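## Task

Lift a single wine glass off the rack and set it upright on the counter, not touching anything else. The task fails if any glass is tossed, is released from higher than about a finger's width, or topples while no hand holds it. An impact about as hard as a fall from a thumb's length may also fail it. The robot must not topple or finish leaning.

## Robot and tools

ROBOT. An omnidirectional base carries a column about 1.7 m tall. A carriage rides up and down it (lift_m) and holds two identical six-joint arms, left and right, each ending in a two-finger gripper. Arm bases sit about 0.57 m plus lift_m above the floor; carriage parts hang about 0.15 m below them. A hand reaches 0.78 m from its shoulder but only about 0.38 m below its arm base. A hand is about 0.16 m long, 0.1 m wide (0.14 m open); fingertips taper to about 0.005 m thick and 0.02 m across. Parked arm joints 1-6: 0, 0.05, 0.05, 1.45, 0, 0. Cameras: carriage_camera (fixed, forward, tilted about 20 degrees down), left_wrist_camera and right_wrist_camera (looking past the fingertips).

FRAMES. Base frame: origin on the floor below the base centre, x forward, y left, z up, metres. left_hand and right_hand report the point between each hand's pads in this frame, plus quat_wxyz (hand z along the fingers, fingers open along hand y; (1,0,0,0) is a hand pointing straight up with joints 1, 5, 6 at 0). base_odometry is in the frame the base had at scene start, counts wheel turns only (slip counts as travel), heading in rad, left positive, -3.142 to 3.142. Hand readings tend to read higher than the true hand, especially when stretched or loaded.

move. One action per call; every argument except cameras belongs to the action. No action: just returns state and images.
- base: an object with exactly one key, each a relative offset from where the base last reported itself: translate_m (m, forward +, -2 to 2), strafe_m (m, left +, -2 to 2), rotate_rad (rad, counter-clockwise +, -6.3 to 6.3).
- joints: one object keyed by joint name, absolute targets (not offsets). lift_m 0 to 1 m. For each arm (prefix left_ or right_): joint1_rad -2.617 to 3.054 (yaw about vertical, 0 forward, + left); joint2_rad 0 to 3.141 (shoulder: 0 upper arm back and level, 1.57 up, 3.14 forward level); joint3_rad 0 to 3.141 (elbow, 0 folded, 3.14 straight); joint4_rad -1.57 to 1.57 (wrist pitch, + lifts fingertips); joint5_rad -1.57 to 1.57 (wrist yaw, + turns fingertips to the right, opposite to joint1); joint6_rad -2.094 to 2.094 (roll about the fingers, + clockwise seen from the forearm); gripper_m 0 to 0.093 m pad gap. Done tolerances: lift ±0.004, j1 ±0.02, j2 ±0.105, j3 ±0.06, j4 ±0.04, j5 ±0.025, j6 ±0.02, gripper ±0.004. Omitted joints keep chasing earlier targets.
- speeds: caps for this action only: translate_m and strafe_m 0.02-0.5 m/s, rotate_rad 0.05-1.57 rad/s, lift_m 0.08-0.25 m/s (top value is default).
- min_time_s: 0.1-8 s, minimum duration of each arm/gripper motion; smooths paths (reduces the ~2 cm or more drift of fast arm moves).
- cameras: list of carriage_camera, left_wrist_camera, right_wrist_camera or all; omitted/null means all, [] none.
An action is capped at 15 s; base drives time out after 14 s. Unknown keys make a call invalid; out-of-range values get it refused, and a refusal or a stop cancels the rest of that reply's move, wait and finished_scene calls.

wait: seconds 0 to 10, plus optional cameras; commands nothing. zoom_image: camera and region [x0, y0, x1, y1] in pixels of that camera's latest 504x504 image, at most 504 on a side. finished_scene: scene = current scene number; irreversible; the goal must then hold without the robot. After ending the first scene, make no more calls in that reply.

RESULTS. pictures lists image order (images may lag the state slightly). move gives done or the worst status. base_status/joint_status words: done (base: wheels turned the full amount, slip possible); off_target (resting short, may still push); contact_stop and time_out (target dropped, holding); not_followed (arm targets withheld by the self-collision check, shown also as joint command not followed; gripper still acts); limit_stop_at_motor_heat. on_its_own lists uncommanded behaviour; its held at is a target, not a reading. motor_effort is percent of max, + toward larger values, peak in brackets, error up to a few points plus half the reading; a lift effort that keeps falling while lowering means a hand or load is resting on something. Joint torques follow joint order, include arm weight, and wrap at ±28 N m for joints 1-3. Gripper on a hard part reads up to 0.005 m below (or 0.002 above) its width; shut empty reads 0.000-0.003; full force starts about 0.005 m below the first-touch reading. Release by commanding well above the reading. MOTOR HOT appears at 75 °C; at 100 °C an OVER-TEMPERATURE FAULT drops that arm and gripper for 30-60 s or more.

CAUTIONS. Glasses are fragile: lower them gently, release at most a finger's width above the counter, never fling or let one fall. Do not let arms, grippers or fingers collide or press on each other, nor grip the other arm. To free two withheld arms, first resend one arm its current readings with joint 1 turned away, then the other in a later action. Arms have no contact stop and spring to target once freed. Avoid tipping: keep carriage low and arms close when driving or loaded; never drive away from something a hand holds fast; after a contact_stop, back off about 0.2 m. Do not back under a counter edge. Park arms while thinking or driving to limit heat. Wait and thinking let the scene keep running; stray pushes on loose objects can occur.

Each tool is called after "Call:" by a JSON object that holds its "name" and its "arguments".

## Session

Call:
{"name": "move", "arguments": {"cameras": ["carriage_camera"]}}

Call:
{"name": "zoom_image", "arguments": {"camera": "carriage_camera", "region": [252, 150, 452, 350]}}

Scene clock: 0.00 s.
Joint torques (N m): no reading
base_odometry: x=+0.000 y=+0.000 heading=+0.000
base_status: not commanded
joint_positions: lift_m=+0.300 left_joint1_rad=+0.003 left_joint2_rad=+0.043 left_joint3_rad=+0.048 left_joint4_rad=+1.413 left_joint5_rad=+0.046 left_joint6_rad=+0.033 left_gripper_m=+0.09396 right_joint1_rad=-0.012 right_joint2_rad=+0.057 right_joint3_rad=+0.037 right_joint4_rad=+1.477 right_joint5_rad=+0.039 right_joint6_rad=-0.033 right_gripper_m=+0.09396
joint_status: not commanded
motor_effort: lift_m=+22 drive_wheels=-2
left_hand: x=+0.2701 y=+0.3076 z=+1.3163 quat_wxyz=(+0.997, +0.024, +0.076, +0.016) (m; base frame)
right_hand: x=+0.2623 y=-0.3225 z=+1.3152 quat_wxyz=(+0.998, +0.019, +0.057, -0.024) (m; base frame)
pictures: carriage_camera

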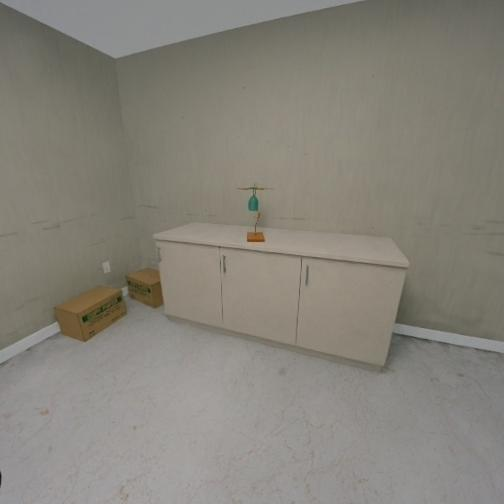

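Scaled by 2.520 from the camera's 504x504 image, which has a finer 720x720 frame.

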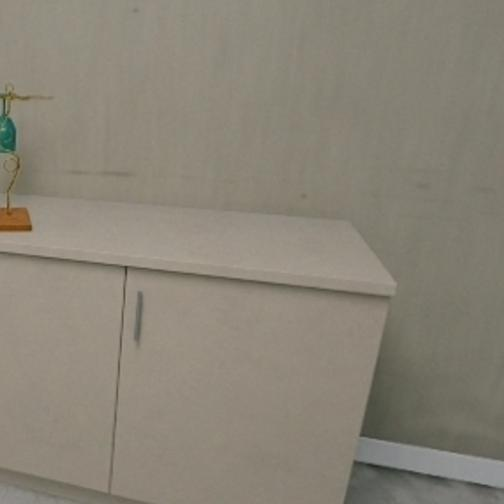

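Call:
{"name": "move", "arguments": {"base": {"rotate_rad": -0.333}, "joints": {"lift_m": 0.7}, "cameras": []}}

Call:
{"name": "move", "arguments": {"base": {"strafe_m": 0.5}, "joints": {"left_joint1_rad": -0.3, "left_joint2_rad": 1.2, "left_joint3_rad": 1.5, "left_joint4_rad": -0.95, "left_joint5_rad": 0, "left_joint6_rad": 0}, "min_time_s": 2.5, "cameras": ["carriage_camera"]}}

Scene clock: 5.50 s.
Joint torques (N m): left_arm=[-0.32 4.11 6.74 -0.12 -0.05 0.02] | right_arm=[0.68 3.73 6.95 -0.15 -0.13 0.05]
move: done
base_odometry: x=+0.000 y=+0.000 heading=-0.333
base_status: done
joint_positions: lift_m=+0.700 left_joint1_rad=+0.003 left_joint2_rad=+0.043 left_joint3_rad=+0.048 left_joint4_rad=+1.413 left_joint5_rad=+0.046 left_joint6_rad=+0.033 left_gripper_m=+0.09396 right_joint1_rad=-0.012 right_joint2_rad=+0.057 right_joint3_rad=+0.037 right_joint4_rad=+1.477 right_joint5_rad=+0.039 right_joint6_rad=-0.033 right_gripper_m=+0.09396
joint_status: all done
motor_effort: lift_m=+23(29) drive_wheels=+1(6)
left_hand: x=+0.2702 y=+0.3076 z=+1.7162 quat_wxyz=(+0.997, +0.024, +0.076, +0.016) (m; base frame)
right_hand: x=+0.2623 y=-0.3225 z=+1.7150 quat_wxyz=(+0.998, +0.019, +0.057, -0.024) (m; base frame)
pictures: none
No camera images: "cameras" was empty.

Scene clock: 8.63 s.
Joint torques (N m): left_arm=[-0.77 -2.14 9.91 1.65 -0.03 -0.05] | right_arm=[0.69 3.74 6.95 -0.14 -0.15 0.06]
move: done
base_odometry: x=+0.164 y=+0.472 heading=-0.333
base_status: done
joint_positions: lift_m=+0.700 left_joint1_rad=-0.293 left_joint2_rad=+1.188 left_joint3_rad=+1.476 left_joint4_rad=-0.937 left_joint5_rad=+0.009 left_joint6_rad=+0.010 left_gripper_m=+0.09396 right_joint1_rad=-0.012 right_joint2_rad=+0.057 right_joint3_rad=+0.037 right_joint4_rad=+1.477 right_joint5_rad=+0.039 right_joint6_rad=-0.033 right_gripper_m=+0.09396
joint_status: all done
motor_effort: lift_m=+24(24) drive_wheels=-4(10)
left_hand: x=+0.5538 y=+0.2167 z=+1.6210 quat_wxyz=(+0.440, +0.137, +0.885, -0.067) (m; base frame)
right_hand: x=+0.2623 y=-0.3225 z=+1.7150 quat_wxyz=(+0.998, +0.019, +0.057, -0.024) (m; base frame)
pictures: carriage_camera

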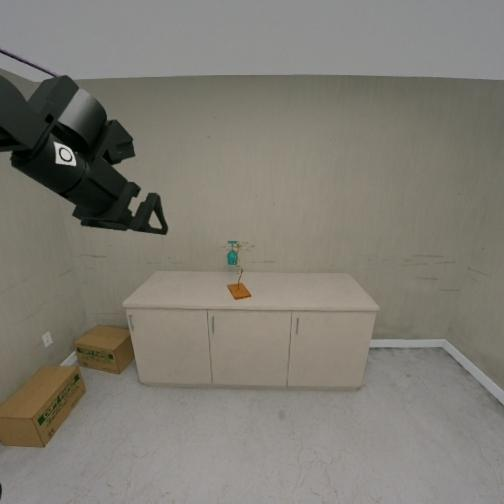

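Call:
{"name": "move", "arguments": {"base": {"translate_m": 0.85}, "joints": {"left_joint1_rad": -0.1}, "speeds": {"translate_m": 0.35}, "cameras": ["carriage_camera", "left_wrist_camera"]}}

Call:
{"name": "zoom_image", "arguments": {"camera": "left_wrist_camera", "region": [200, 40, 420, 260]}}

Call:
{"name": "zoom_image", "arguments": {"camera": "carriage_camera", "region": [160, 290, 320, 450]}}

Scene clock: 14.20 s.
Joint torques (N m): left_arm=[0.27 -2.77 9.76 1.68 -0.08 -0.09] | right_arm=[0.73 3.67 7.1 -0.12 -0.15 0.05]
move: done
base_odometry: x=+0.967 y=+0.195 heading=-0.333
base_status: done
joint_positions: lift_m=+0.700 left_joint1_rad=-0.107 left_joint2_rad=+1.193 left_joint3_rad=+1.477 left_joint4_rad=-0.940 left_joint5_rad=+0.006 left_joint6_rad=+0.009 left_gripper_m=+0.09396 right_joint1_rad=-0.012 right_joint2_rad=+0.057 right_joint3_rad=+0.037 right_joint4_rad=+1.477 right_joint5_rad=+0.039 right_joint6_rad=-0.033 right_gripper_m=+0.09396
joint_status: all done
motor_effort: lift_m=+23(24) drive_wheels=-4(7)
left_hand: x=+0.5671 y=+0.2785 z=+1.6192 quat_wxyz=(+0.441, +0.053, +0.895, -0.024) (m; base frame)
right_hand: x=+0.2623 y=-0.3225 z=+1.7150 quat_wxyz=(+0.998, +0.019, +0.057, -0.024) (m; base frame)
pictures: carriage_camera, left_wrist_camera

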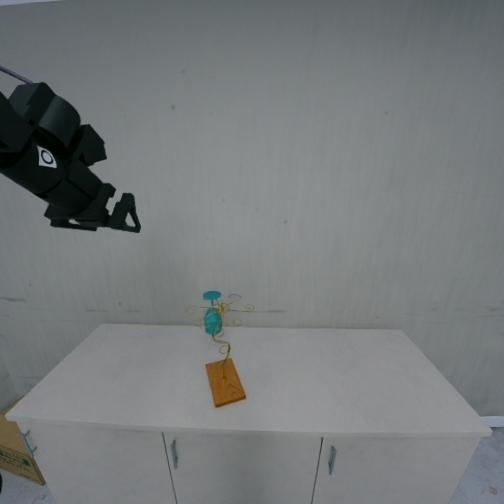

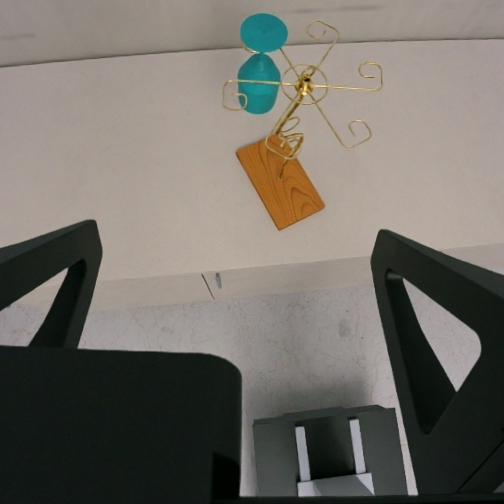

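Scaled by 2.291 from the camera's 504x504 image, which has a finer 720x720 frame.

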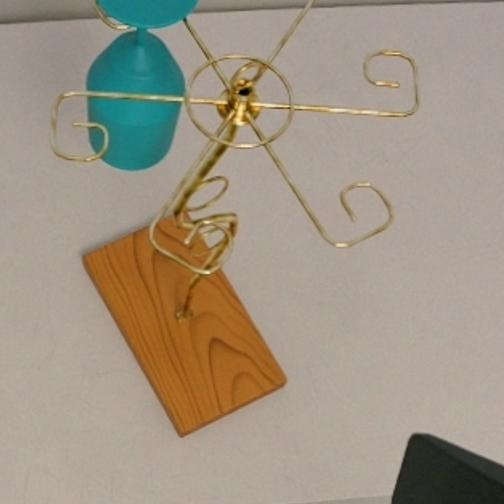

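Scaled by 3.150 from the camera's 504x504 image, which has a finer 720x720 frame.

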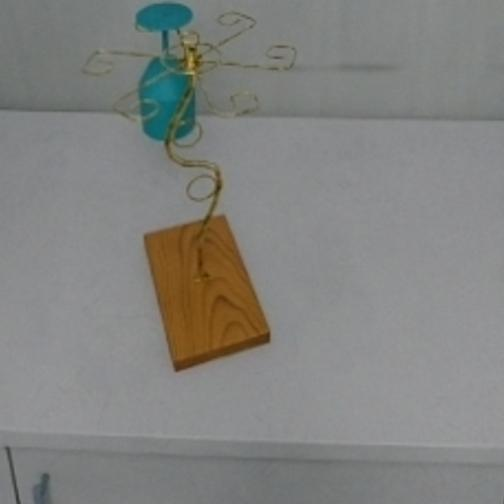

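Call:
{"name": "zoom_image", "arguments": {"camera": "left_wrist_camera", "region": [200, 0, 400, 200]}}

Scaled by 2.520 from the camera's 504x504 image, which has a finer 720x720 frame.

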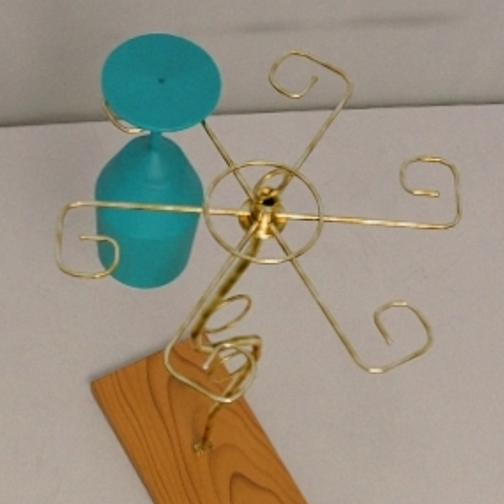

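Call:
{"name": "move", "arguments": {"base": {"translate_m": 0.2}, "joints": {"left_joint1_rad": 0, "left_joint2_rad": 2.62, "left_joint3_rad": 2.42, "left_joint4_rad": 1.512, "left_joint5_rad": 1.134, "left_joint6_rad": 1.859}, "speeds": {"translate_m": 0.2}, "min_time_s": 3.5, "cameras": ["carriage_camera"]}}

Call:
{"name": "move", "arguments": {"base": {"strafe_m": 0.18}, "cameras": ["carriage_camera"]}}

Scene clock: 28.57 s.
Joint torques (N m): left_arm=[0.29 -12.04 8.9 0.24 -0.45 0.09] | right_arm=[0.69 3.75 6.94 -0.14 -0.11 0.04]
move: done
base_odometry: x=+1.156 y=+0.130 heading=-0.333
base_status: done
joint_positions: lift_m=+0.700 left_joint1_rad=-0.008 left_joint2_rad=+2.592 left_joint3_rad=+2.398 left_joint4_rad=+1.501 left_joint5_rad=+1.120 left_joint6_rad=+1.848 left_gripper_m=+0.09398 right_joint1_rad=-0.012 right_joint2_rad=+0.057 right_joint3_rad=+0.037 right_joint4_rad=+1.477 right_joint5_rad=+0.039 right_joint6_rad=-0.033 right_gripper_m=+0.09396
joint_status: all done
motor_effort: lift_m=+24(24) drive_wheels=-3(7)
left_hand: x=+0.7667 y=+0.1548 z=+1.6927 quat_wxyz=(+0.564, +0.405, -0.355, +0.626) (m; base frame)
right_hand: x=+0.2623 y=-0.3225 z=+1.7150 quat_wxyz=(+0.998, +0.019, +0.057, -0.024) (m; base frame)
pictures: carriage_camera

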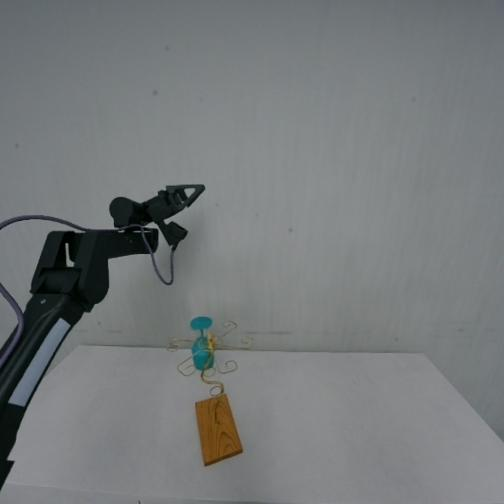

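Scene clock: 30.57 s.
Joint torques (N m): left_arm=[-0.39 -12.26 8.94 0.24 -0.44 0.12] | right_arm=[0.7 3.67 6.93 -0.14 -0.13 0.06]
move: done
base_odometry: x=+1.215 y=+0.300 heading=-0.333
base_status: done
joint_positions: lift_m=+0.700 left_joint1_rad=+0.002 left_joint2_rad=+2.592 left_joint3_rad=+2.398 left_joint4_rad=+1.503 left_joint5_rad=+1.122 left_joint6_rad=+1.849 left_gripper_m=+0.09398 right_joint1_rad=-0.013 right_joint2_rad=+0.057 right_joint3_rad=+0.037 right_joint4_rad=+1.477 right_joint5_rad=+0.039 right_joint6_rad=-0.033 right_gripper_m=+0.09396
joint_status: not commanded
motor_effort: lift_m=+24(24) drive_wheels=-3(7)
left_hand: x=+0.7677 y=+0.1595 z=+1.6925 quat_wxyz=(+0.560, +0.406, -0.354, +0.629) (m; base frame)
right_hand: x=+0.2623 y=-0.3226 z=+1.7150 quat_wxyz=(+0.998, +0.019, +0.057, -0.024) (m; base frame)
pictures: carriage_camera

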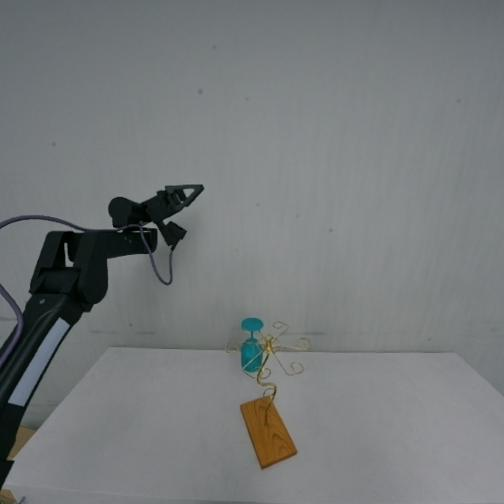

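Call:
{"name": "move", "arguments": {"joints": {"lift_m": 0.219}, "cameras": ["carriage_camera", "left_wrist_camera"]}}

Call:
{"name": "zoom_image", "arguments": {"camera": "carriage_camera", "region": [140, 100, 320, 260]}}

Scene clock: 35.77 s.
Joint torques (N m): left_arm=[-0.34 -13.48 7.86 0.26 -0.48 0.13] | right_arm=[0.7 3.69 7.01 -0.15 -0.11 0.04]
move: done
base_odometry: x=+1.215 y=+0.300 heading=-0.333
base_status: not commanded
joint_positions: lift_m=+0.219 left_joint1_rad=+0.002 left_joint2_rad=+2.608 left_joint3_rad=+2.409 left_joint4_rad=+1.507 left_joint5_rad=+1.126 left_joint6_rad=+1.850 left_gripper_m=+0.09398 right_joint1_rad=-0.013 right_joint2_rad=+0.057 right_joint3_rad=+0.037 right_joint4_rad=+1.477 right_joint5_rad=+0.039 right_joint6_rad=-0.033 right_gripper_m=+0.09396
joint_status: all done
motor_effort: lift_m=+20(21) drive_wheels=-2(2)
left_hand: x=+0.7700 y=+0.1592 z=+1.2062 quat_wxyz=(+0.560, +0.407, -0.356, +0.628) (m; base frame)
right_hand: x=+0.2623 y=-0.3226 z=+1.2344 quat_wxyz=(+0.998, +0.019, +0.057, -0.024) (m; base frame)
pictures: carriage_camera, left_wrist_camera

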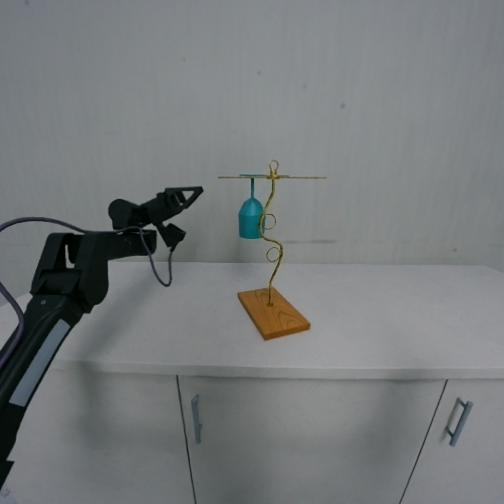

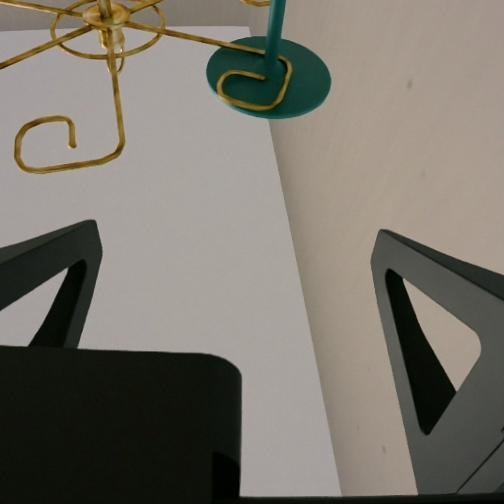

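Scaled by 2.800 from the camera's 504x504 image, which has a finer 720x720 frame.

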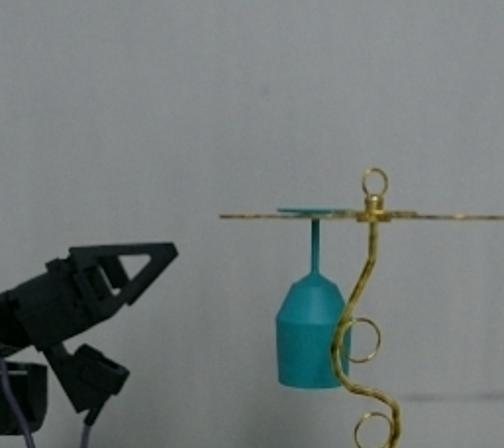

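Call:
{"name": "move", "arguments": {"base": {"translate_m": 0.036}, "joints": {"lift_m": 0.221}, "speeds": {"translate_m": 0.1}, "cameras": []}}

Call:
{"name": "move", "arguments": {"base": {"strafe_m": -0.11}, "speeds": {"strafe_m": 0.12}, "cameras": ["carriage_camera", "left_wrist_camera"]}}

Call:
{"name": "zoom_image", "arguments": {"camera": "carriage_camera", "region": [150, 150, 250, 250]}}

Scene clock: 41.33 s.
Joint torques (N m): left_arm=[-0.39 -13.61 7.86 0.14 -0.47 0.11] | right_arm=[0.72 3.77 6.97 -0.16 -0.13 0.03]
move: done
base_odometry: x=+1.249 y=+0.288 heading=-0.332
base_status: done
joint_positions: lift_m=+0.221 left_joint1_rad=+0.002 left_joint2_rad=+2.608 left_joint3_rad=+2.410 left_joint4_rad=+1.510 left_joint5_rad=+1.127 left_joint6_rad=+1.850 left_gripper_m=+0.09398 right_joint1_rad=-0.013 right_joint2_rad=+0.057 right_joint3_rad=+0.037 right_joint4_rad=+1.477 right_joint5_rad=+0.039 right_joint6_rad=-0.033 right_gripper_m=+0.09396
joint_status: all done
motor_effort: lift_m=+24(27) drive_wheels=+2(8)
left_hand: x=+0.7694 y=+0.1592 z=+1.2080 quat_wxyz=(+0.559, +0.406, -0.357, +0.629) (m; base frame)
right_hand: x=+0.2624 y=-0.3226 z=+1.2359 quat_wxyz=(+0.998, +0.019, +0.057, -0.024) (m; base frame)
pictures: none
No camera images: "cameras" was empty.

Scene clock: 43.03 s.
Joint torques (N m): left_arm=[-0.31 -13.55 7.75 0.16 -0.49 0.13] | right_arm=[0.75 3.7 6.89 -0.13 -0.11 0.05]
move: done
base_odometry: x=+1.214 y=+0.184 heading=-0.332
base_status: done
joint_positions: lift_m=+0.221 left_joint1_rad=+0.000 left_joint2_rad=+2.608 left_joint3_rad=+2.410 left_joint4_rad=+1.510 left_joint5_rad=+1.127 left_joint6_rad=+1.850 left_gripper_m=+0.09398 right_joint1_rad=-0.013 right_joint2_rad=+0.057 right_joint3_rad=+0.037 right_joint4_rad=+1.477 right_joint5_rad=+0.039 right_joint6_rad=-0.033 right_gripper_m=+0.09396
joint_status: not commanded
motor_effort: lift_m=+24(25) drive_wheels=-2(7)
left_hand: x=+0.7692 y=+0.1584 z=+1.2080 quat_wxyz=(+0.560, +0.406, -0.357, +0.628) (m; base frame)
right_hand: x=+0.2624 y=-0.3226 z=+1.2359 quat_wxyz=(+0.998, +0.019, +0.057, -0.024) (m; base frame)
pictures: carriage_camera, left_wrist_camera

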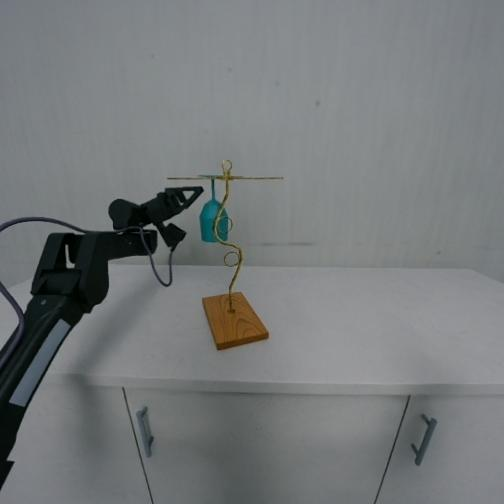

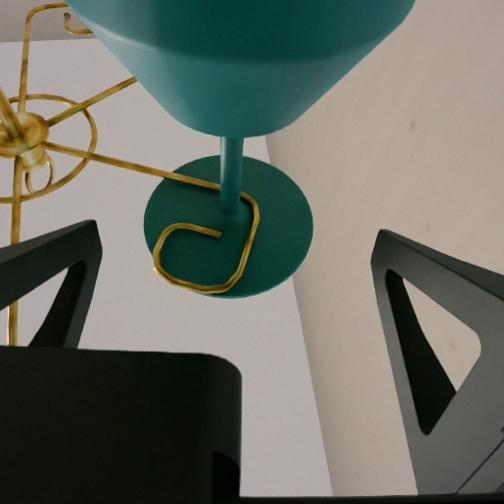

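Scaled by 5.040 from the camera's 504x504 image, which has a finer 720x720 frame.

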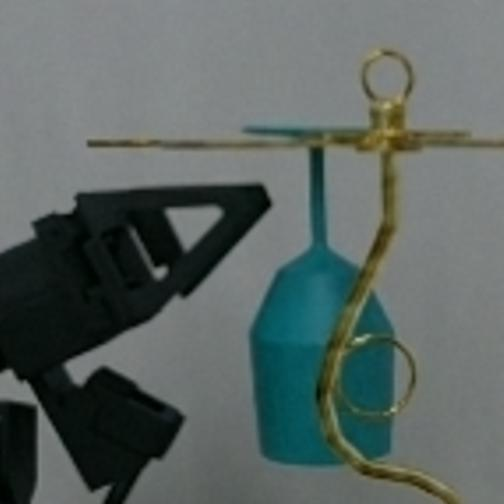

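Call:
{"name": "move", "arguments": {"base": {"strafe_m": -0.033}, "joints": {"lift_m": 0.225}, "speeds": {"strafe_m": 0.08}, "cameras": ["carriage_camera", "left_wrist_camera"]}}

Call:
{"name": "zoom_image", "arguments": {"camera": "carriage_camera", "region": [140, 150, 240, 250]}}

Scene clock: 47.13 s.
Joint torques (N m): left_arm=[-0.14 -13.26 7.66 0.17 -0.49 0.11] | right_arm=[0.73 3.78 6.99 -0.11 -0.13 0.05]
move: done
base_odometry: x=+1.203 y=+0.153 heading=-0.332
base_status: done
joint_positions: lift_m=+0.225 left_joint1_rad=-0.002 left_joint2_rad=+2.608 left_joint3_rad=+2.411 left_joint4_rad=+1.511 left_joint5_rad=+1.127 left_joint6_rad=+1.850 left_gripper_m=+0.09398 right_joint1_rad=-0.013 right_joint2_rad=+0.057 right_joint3_rad=+0.037 right_joint4_rad=+1.477 right_joint5_rad=+0.039 right_joint6_rad=-0.033 right_gripper_m=+0.09396
joint_status: all done
motor_effort: lift_m=+24(27) drive_wheels=-2(7)
left_hand: x=+0.7684 y=+0.1573 z=+1.2125 quat_wxyz=(+0.560, +0.405, -0.359, +0.628) (m; base frame)
right_hand: x=+0.2624 y=-0.3226 z=+1.2400 quat_wxyz=(+0.998, +0.019, +0.057, -0.024) (m; base frame)
pictures: carriage_camera, left_wrist_camera

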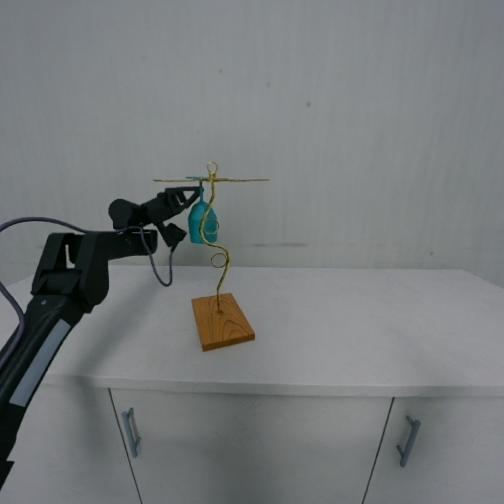

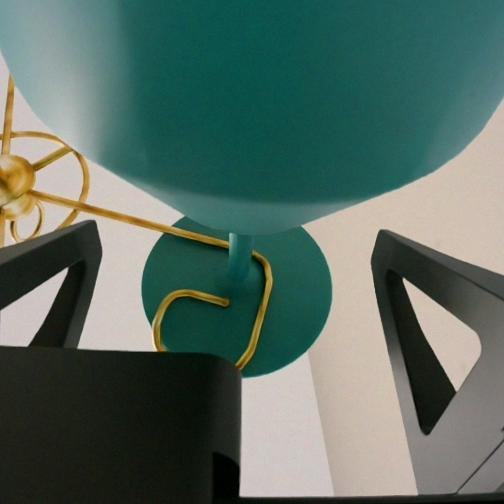

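Scaled by 5.040 from the camera's 504x504 image, which has a finer 720x720 frame.

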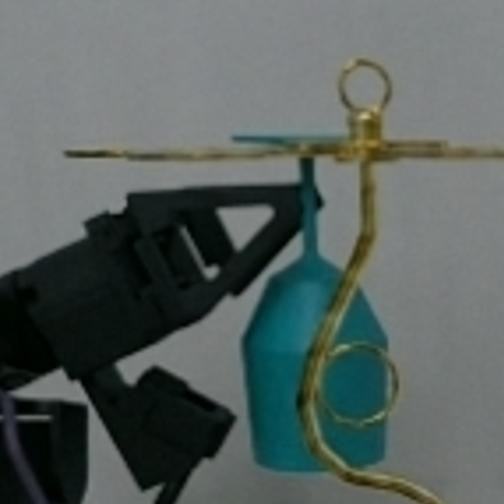

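Call:
{"name": "move", "arguments": {"base": {"strafe_m": -0.005}, "speeds": {"strafe_m": 0.04}, "cameras": []}}

Call:
{"name": "move", "arguments": {"joints": {"left_gripper_m": 0.026}, "min_time_s": 1.2, "cameras": ["carriage_camera", "left_wrist_camera"]}}

Call:
{"name": "zoom_image", "arguments": {"camera": "carriage_camera", "region": [140, 150, 240, 250]}}

Scene clock: 49.60 s.
Joint torques (N m): left_arm=[-0.16 -13.55 7.64 0.12 -0.49 0.14] | right_arm=[0.58 3.67 6.9 -0.13 -0.12 0.04]
move: done
base_odometry: x=+1.201 y=+0.148 heading=-0.332
base_status: done
joint_positions: lift_m=+0.225 left_joint1_rad=-0.003 left_joint2_rad=+2.608 left_joint3_rad=+2.411 left_joint4_rad=+1.511 left_joint5_rad=+1.127 left_joint6_rad=+1.850 left_gripper_m=+0.09398 right_joint1_rad=-0.012 right_joint2_rad=+0.057 right_joint3_rad=+0.037 right_joint4_rad=+1.477 right_joint5_rad=+0.039 right_joint6_rad=-0.033 right_gripper_m=+0.09396
joint_status: not commanded
motor_effort: lift_m=+24(24) drive_wheels=+0(6)
left_hand: x=+0.7682 y=+0.1567 z=+1.2125 quat_wxyz=(+0.560, +0.405, -0.359, +0.628) (m; base frame)
right_hand: x=+0.2624 y=-0.3225 z=+1.2400 quat_wxyz=(+0.998, +0.019, +0.057, -0.024) (m; base frame)
pictures: none
No camera images: "cameras" was empty.

Scene clock: 51.10 s.
Joint torques (N m): left_arm=[-0.12 -13.53 7.6 0.16 -0.49 0.12] | right_arm=[0.68 3.69 6.98 -0.13 -0.14 0.05]
move: done
base_odometry: x=+1.201 y=+0.148 heading=-0.332
base_status: not commanded
joint_positions: lift_m=+0.225 left_joint1_rad=-0.003 left_joint2_rad=+2.608 left_joint3_rad=+2.411 left_joint4_rad=+1.511 left_joint5_rad=+1.127 left_joint6_rad=+1.850 left_gripper_m=+0.02610 right_joint1_rad=-0.012 right_joint2_rad=+0.057 right_joint3_rad=+0.037 right_joint4_rad=+1.477 right_joint5_rad=+0.039 right_joint6_rad=-0.033 right_gripper_m=+0.09396
joint_status: all done
motor_effort: lift_m=+24(24) drive_wheels=+0(2)
left_hand: x=+0.7682 y=+0.1567 z=+1.2125 quat_wxyz=(+0.560, +0.405, -0.359, +0.628) (m; base frame)
right_hand: x=+0.2624 y=-0.3225 z=+1.2400 quat_wxyz=(+0.998, +0.019, +0.057, -0.024) (m; base frame)
pictures: carriage_camera, left_wrist_camera

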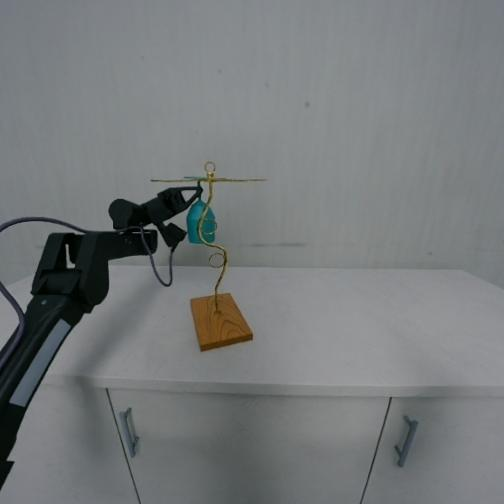

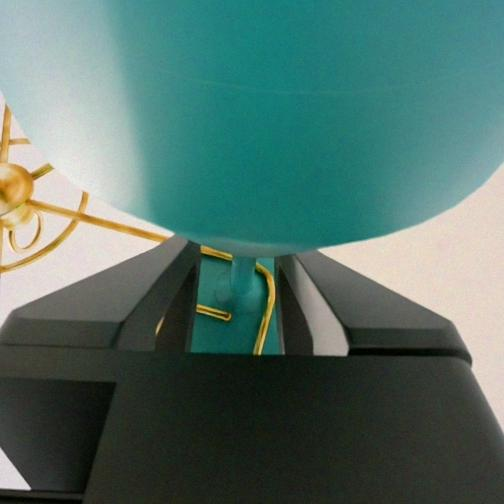

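Scaled by 5.040 from the camera's 504x504 image, which has a finer 720x720 frame.

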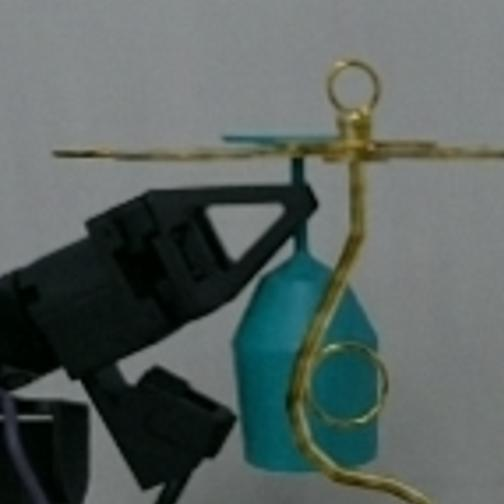

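Call:
{"name": "move", "arguments": {"joints": {"left_gripper_m": 0.009}, "min_time_s": 1.2, "cameras": ["carriage_camera", "left_wrist_camera"]}}

Call:
{"name": "zoom_image", "arguments": {"camera": "carriage_camera", "region": [150, 160, 220, 230]}}

Scene clock: 54.60 s.
Joint torques (N m): left_arm=[-0.18 -13.42 7.64 0.16 -0.48 0.13] | right_arm=[0.66 3.73 6.95 -0.12 -0.13 0.04]
move: done
base_odometry: x=+1.201 y=+0.148 heading=-0.332
base_status: not commanded
joint_positions: lift_m=+0.225 left_joint1_rad=-0.003 left_joint2_rad=+2.608 left_joint3_rad=+2.411 left_joint4_rad=+1.511 left_joint5_rad=+1.127 left_joint6_rad=+1.850 left_gripper_m=+0.00910 right_joint1_rad=-0.012 right_joint2_rad=+0.057 right_joint3_rad=+0.037 right_joint4_rad=+1.477 right_joint5_rad=+0.039 right_joint6_rad=-0.033 right_gripper_m=+0.09396
joint_status: all done
motor_effort: lift_m=+24(24) drive_wheels=-1(1)
left_hand: x=+0.7682 y=+0.1567 z=+1.2125 quat_wxyz=(+0.560, +0.405, -0.359, +0.628) (m; base frame)
right_hand: x=+0.2624 y=-0.3225 z=+1.2400 quat_wxyz=(+0.998, +0.019, +0.057, -0.024) (m; base frame)
pictures: carriage_camera, left_wrist_camera

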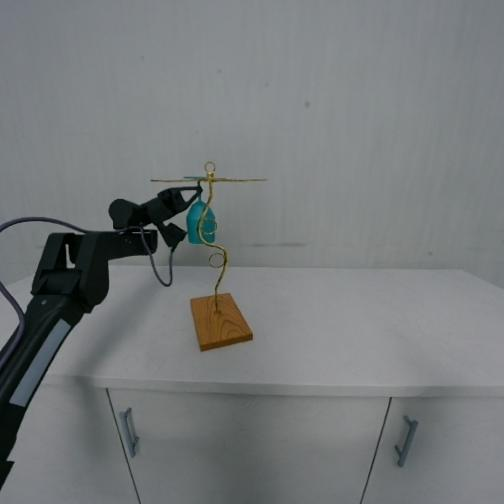

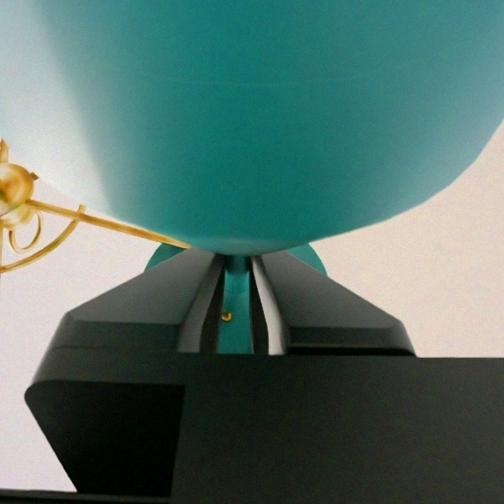

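Scaled by 7.200 from the camera's 504x504 image, which has a finer 720x720 frame.

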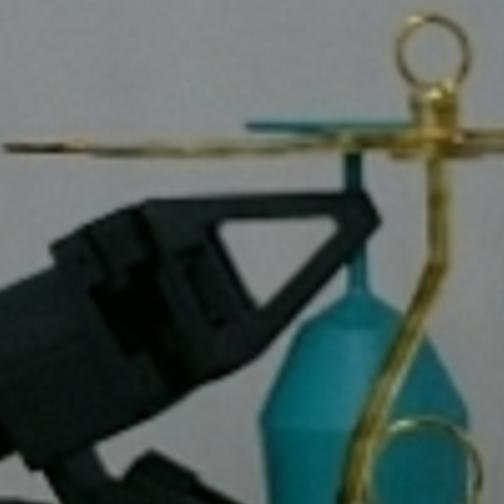

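Call:
{"name": "move", "arguments": {"joints": {"left_gripper_m": 0.001}, "min_time_s": 1.2, "cameras": []}}

Call:
{"name": "move", "arguments": {"joints": {"lift_m": 0.235}, "speeds": {"lift_m": 0.08}, "cameras": ["carriage_camera", "left_wrist_camera"]}}

Call:
{"name": "zoom_image", "arguments": {"camera": "carriage_camera", "region": [150, 160, 220, 230]}}

Scene clock: 57.43 s.
Joint torques (N m): left_arm=[-0.01 -13.6 7.64 0.15 -0.51 0.13] | right_arm=[0.64 3.7 6.95 -0.14 -0.12 0.03]
move: off_target
base_odometry: x=+1.201 y=+0.148 heading=-0.332
base_status: not commanded
joint_positions: lift_m=+0.225 left_joint1_rad=-0.003 left_joint2_rad=+2.608 left_joint3_rad=+2.411 left_joint4_rad=+1.511 left_joint5_rad=+1.127 left_joint6_rad=+1.850 left_gripper_m=+0.00687 right_joint1_rad=-0.012 right_joint2_rad=+0.057 right_joint3_rad=+0.037 right_joint4_rad=+1.477 right_joint5_rad=+0.039 right_joint6_rad=-0.033 right_gripper_m=+0.09396
joint_status: left_gripper_m off_target (ended at +0.00690, target +0.00100)
motor_effort: lift_m=+24(24) drive_wheels=+0(1)
left_hand: x=+0.7682 y=+0.1567 z=+1.2125 quat_wxyz=(+0.560, +0.405, -0.359, +0.628) (m; base frame)
right_hand: x=+0.2624 y=-0.3225 z=+1.2400 quat_wxyz=(+0.998, +0.019, +0.057, -0.024) (m; base frame)
pictures: none
No camera images: "cameras" was empty.

Scene clock: 57.93 s.
Joint torques (N m): left_arm=[0.09 -13.67 7.54 0.12 -0.54 0.13] | right_arm=[0.62 3.75 6.93 -0.14 -0.11 0.02]
move: done
base_odometry: x=+1.201 y=+0.148 heading=-0.332
base_status: not commanded
joint_positions: lift_m=+0.235 left_joint1_rad=-0.003 left_joint2_rad=+2.610 left_joint3_rad=+2.413 left_joint4_rad=+1.511 left_joint5_rad=+1.134 left_joint6_rad=+1.850 left_gripper_m=+0.00687 right_joint1_rad=-0.012 right_joint2_rad=+0.057 right_joint3_rad=+0.037 right_joint4_rad=+1.477 right_joint5_rad=+0.039 right_joint6_rad=-0.033 right_gripper_m=+0.09396
joint_status: all done
motor_effort: lift_m=+23(28) drive_wheels=+0(1)
left_hand: x=+0.7682 y=+0.1562 z=+1.2211 quat_wxyz=(+0.559, +0.406, -0.361, +0.626) (m; base frame)
right_hand: x=+0.2625 y=-0.3225 z=+1.2500 quat_wxyz=(+0.998, +0.019, +0.057, -0.024) (m; base frame)
pictures: carriage_camera, left_wrist_camera

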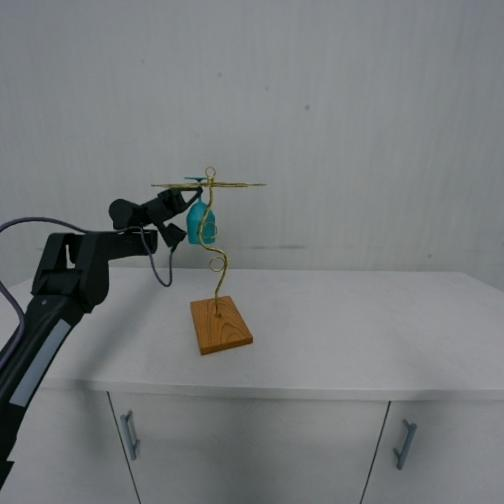

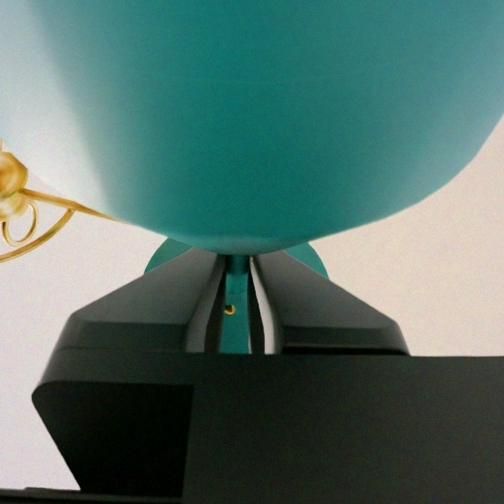

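Scaled by 7.200 from the camera's 504x504 image, which has a finer 720x720 frame.

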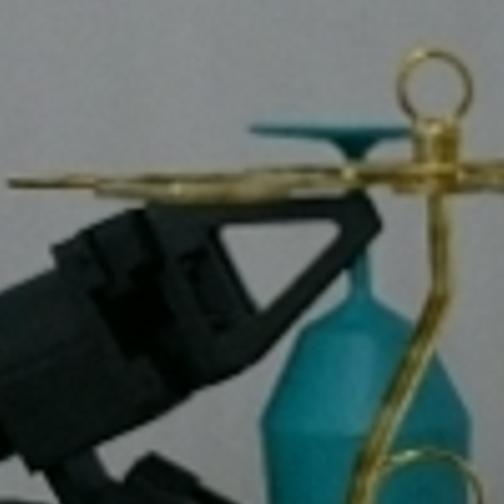

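Call:
{"name": "move", "arguments": {"base": {"translate_m": -0.015}, "joints": {"lift_m": 0.232}, "speeds": {"translate_m": 0.04, "lift_m": 0.08}, "cameras": []}}

Call:
{"name": "move", "arguments": {"base": {"strafe_m": -0.006}, "speeds": {"strafe_m": 0.04}, "cameras": ["carriage_camera", "left_wrist_camera"]}}

Call:
{"name": "zoom_image", "arguments": {"camera": "carriage_camera", "region": [150, 160, 220, 230]}}

Scene clock: 61.70 s.
Joint torques (N m): left_arm=[-0.17 -13.87 7.49 0.17 -0.6 0.12] | right_arm=[0.69 3.73 6.99 -0.13 -0.12 0.01]
move: done
base_odometry: x=+1.187 y=+0.153 heading=-0.332
base_status: done
joint_positions: lift_m=+0.232 left_joint1_rad=-0.003 left_joint2_rad=+2.612 left_joint3_rad=+2.413 left_joint4_rad=+1.509 left_joint5_rad=+1.137 left_joint6_rad=+1.850 left_gripper_m=+0.00687 right_joint1_rad=-0.012 right_joint2_rad=+0.057 right_joint3_rad=+0.037 right_joint4_rad=+1.476 right_joint5_rad=+0.039 right_joint6_rad=-0.033 right_gripper_m=+0.09396
joint_status: all done
motor_effort: lift_m=+20(21) drive_wheels=-1(3)
left_hand: x=+0.7691 y=+0.1560 z=+1.2167 quat_wxyz=(+0.560, +0.408, -0.361, +0.624) (m; base frame)
right_hand: x=+0.2627 y=-0.3225 z=+1.2474 quat_wxyz=(+0.998, +0.019, +0.058, -0.024) (m; base frame)
pictures: none
No camera images: "cameras" was empty.

Scene clock: 62.40 s.
Joint torques (N m): left_arm=[0.01 -13.87 7.72 0.19 -0.62 0.13] | right_arm=[0.68 3.73 7.01 -0.12 -0.12 0.04]
move: done
base_odometry: x=+1.185 y=+0.147 heading=-0.332
base_status: done
joint_positions: lift_m=+0.232 left_joint1_rad=-0.004 left_joint2_rad=+2.612 left_joint3_rad=+2.413 left_joint4_rad=+1.509 left_joint5_rad=+1.137 left_joint6_rad=+1.850 left_gripper_m=+0.00687 right_joint1_rad=-0.012 right_joint2_rad=+0.057 right_joint3_rad=+0.037 right_joint4_rad=+1.476 right_joint5_rad=+0.039 right_joint6_rad=-0.033 right_gripper_m=+0.09396
joint_status: not commanded
motor_effort: lift_m=+20(20) drive_wheels=-2(7)
left_hand: x=+0.7689 y=+0.1553 z=+1.2166 quat_wxyz=(+0.560, +0.408, -0.361, +0.624) (m; base frame)
right_hand: x=+0.2627 y=-0.3225 z=+1.2474 quat_wxyz=(+0.998, +0.019, +0.058, -0.024) (m; base frame)
pictures: carriage_camera, left_wrist_camera

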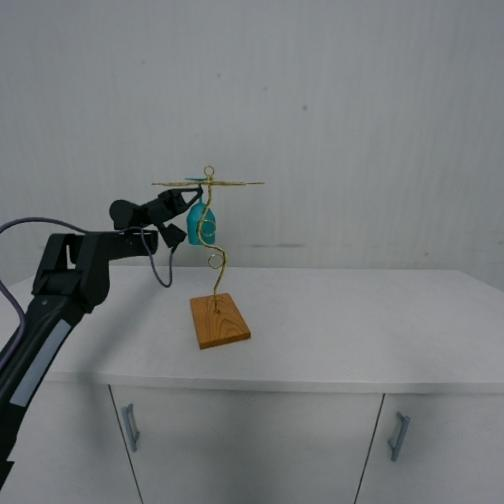

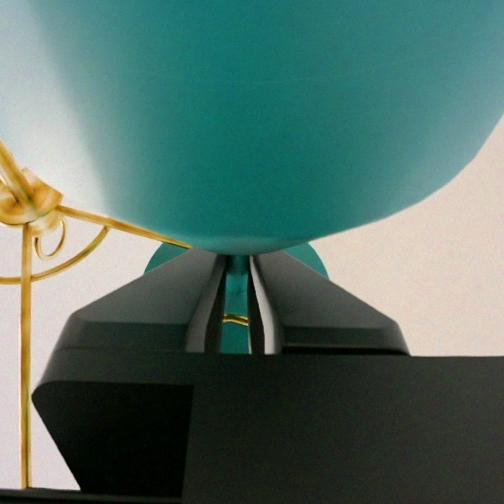

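Scaled by 7.200 from the camera's 504x504 image, which has a finer 720x720 frame.

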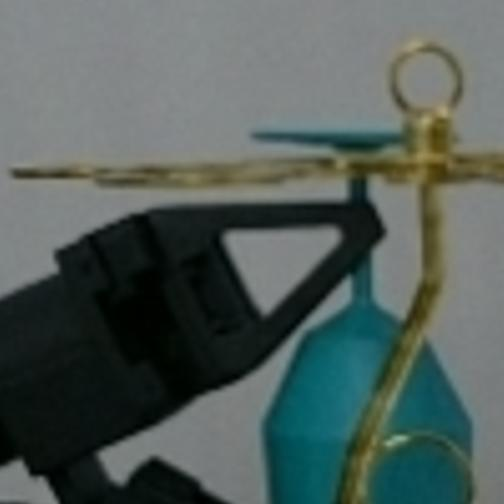

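Call:
{"name": "move", "arguments": {"base": {"translate_m": -0.027}, "joints": {"lift_m": 0.234}, "speeds": {"translate_m": 0.05, "lift_m": 0.08}, "cameras": ["carriage_camera", "left_wrist_camera"]}}

Call:
{"name": "zoom_image", "arguments": {"camera": "carriage_camera", "region": [150, 160, 220, 230]}}

Scene clock: 66.30 s.
Joint torques (N m): left_arm=[0.02 -13.9 7.64 0.19 -0.58 0.12] | right_arm=[0.64 3.7 6.97 -0.14 -0.13 0.04]
move: done
base_odometry: x=+1.160 y=+0.156 heading=-0.332
base_status: done
joint_positions: lift_m=+0.234 left_joint1_rad=-0.004 left_joint2_rad=+2.612 left_joint3_rad=+2.413 left_joint4_rad=+1.508 left_joint5_rad=+1.137 left_joint6_rad=+1.850 left_gripper_m=+0.00687 right_joint1_rad=-0.012 right_joint2_rad=+0.057 right_joint3_rad=+0.037 right_joint4_rad=+1.475 right_joint5_rad=+0.039 right_joint6_rad=-0.033 right_gripper_m=+0.09396
joint_status: all done
motor_effort: lift_m=+24(26) drive_wheels=-2(4)
left_hand: x=+0.7691 y=+0.1553 z=+1.2180 quat_wxyz=(+0.560, +0.409, -0.361, +0.624) (m; base frame)
right_hand: x=+0.2629 y=-0.3225 z=+1.2488 quat_wxyz=(+0.998, +0.019, +0.058, -0.024) (m; base frame)
pictures: carriage_camera, left_wrist_camera

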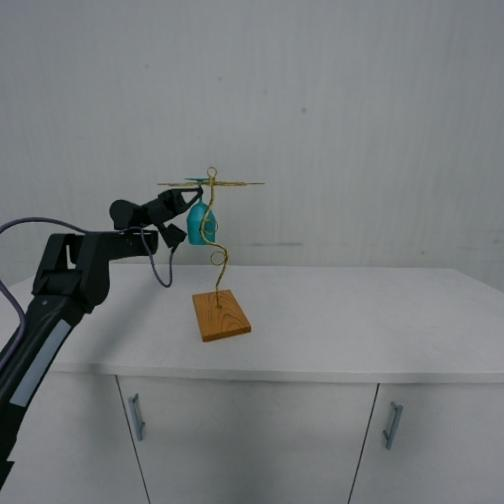

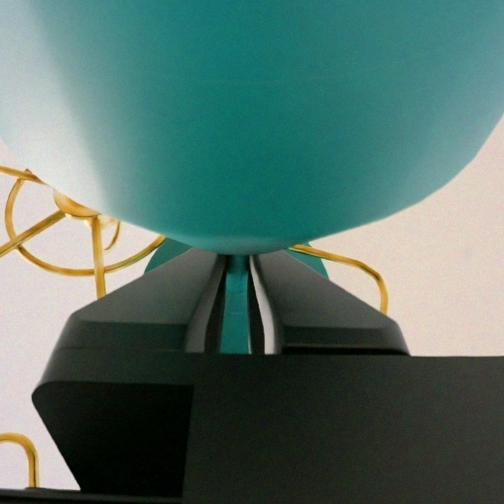

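Scaled by 7.200 from the camera's 504x504 image, which has a finer 720x720 frame.

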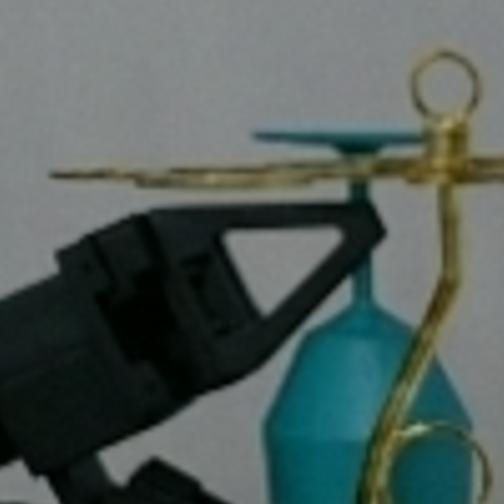

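Call:
{"name": "move", "arguments": {"base": {"translate_m": -0.012}, "speeds": {"translate_m": 0.05}, "cameras": []}}

Call:
{"name": "move", "arguments": {"base": {"strafe_m": 0.06}, "speeds": {"strafe_m": 0.07}, "cameras": ["carriage_camera", "left_wrist_camera"]}}

Call:
{"name": "zoom_image", "arguments": {"camera": "carriage_camera", "region": [150, 160, 220, 230]}}

Scene clock: 68.70 s.
Joint torques (N m): left_arm=[0.08 -13.89 7.53 0.19 -0.57 0.11] | right_arm=[0.73 3.71 6.97 -0.16 -0.11 0.03]
move: done
base_odometry: x=+1.148 y=+0.160 heading=-0.332
base_status: done
joint_positions: lift_m=+0.234 left_joint1_rad=-0.004 left_joint2_rad=+2.612 left_joint3_rad=+2.413 left_joint4_rad=+1.508 left_joint5_rad=+1.137 left_joint6_rad=+1.850 left_gripper_m=+0.00687 right_joint1_rad=-0.012 right_joint2_rad=+0.057 right_joint3_rad=+0.037 right_joint4_rad=+1.475 right_joint5_rad=+0.039 right_joint6_rad=-0.033 right_gripper_m=+0.09396
joint_status: not commanded
motor_effort: lift_m=+25(25) drive_wheels=-3(6)
left_hand: x=+0.7691 y=+0.1553 z=+1.2180 quat_wxyz=(+0.560, +0.409, -0.361, +0.624) (m; base frame)
right_hand: x=+0.2629 y=-0.3225 z=+1.2488 quat_wxyz=(+0.998, +0.019, +0.058, -0.024) (m; base frame)
pictures: none
No camera images: "cameras" was empty.

Scene clock: 70.23 s.
Joint torques (N m): left_arm=[-0.2 -13.98 7.71 0.18 -0.58 0.15] | right_arm=[0.66 3.67 7.02 -0.12 -0.12 0.05]
move: done
base_odometry: x=+1.168 y=+0.216 heading=-0.332
base_status: done
joint_positions: lift_m=+0.234 left_joint1_rad=-0.001 left_joint2_rad=+2.612 left_joint3_rad=+2.413 left_joint4_rad=+1.508 left_joint5_rad=+1.137 left_joint6_rad=+1.850 left_gripper_m=+0.00687 right_joint1_rad=-0.012 right_joint2_rad=+0.057 right_joint3_rad=+0.037 right_joint4_rad=+1.475 right_joint5_rad=+0.039 right_joint6_rad=-0.033 right_gripper_m=+0.09396
joint_status: not commanded
motor_effort: lift_m=+24(25) drive_wheels=+0(6)
left_hand: x=+0.7696 y=+0.1570 z=+1.2180 quat_wxyz=(+0.559, +0.409, -0.360, +0.624) (m; base frame)
right_hand: x=+0.2629 y=-0.3225 z=+1.2488 quat_wxyz=(+0.998, +0.019, +0.058, -0.024) (m; base frame)
pictures: carriage_camera, left_wrist_camera

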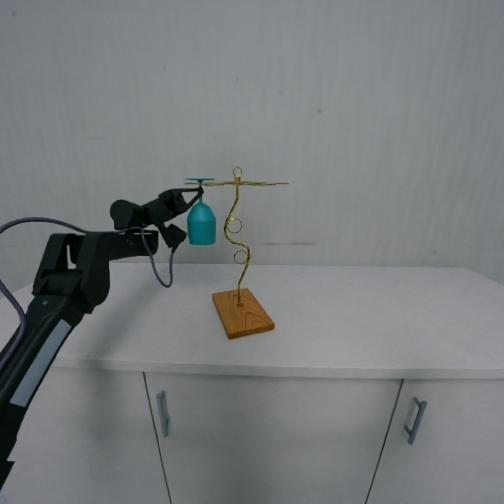

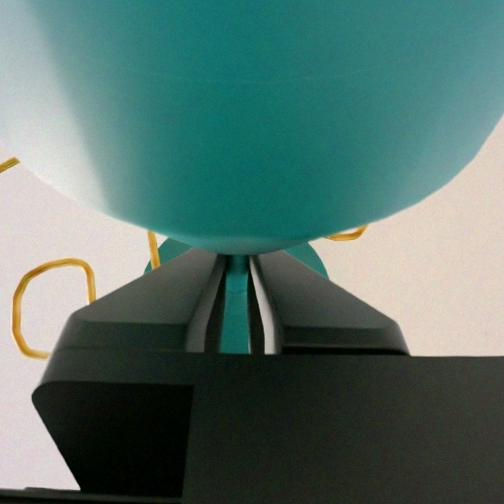

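Scaled by 7.200 from the camera's 504x504 image, which has a finer 720x720 frame.

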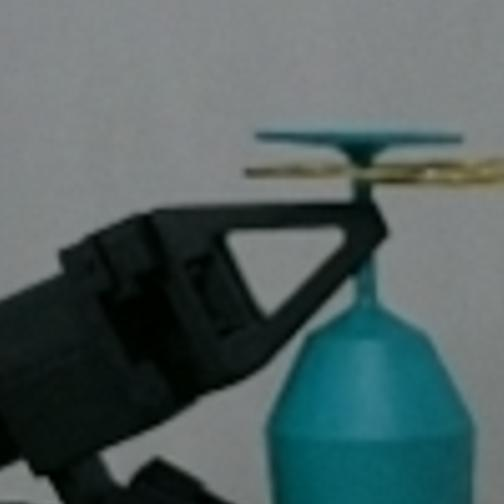

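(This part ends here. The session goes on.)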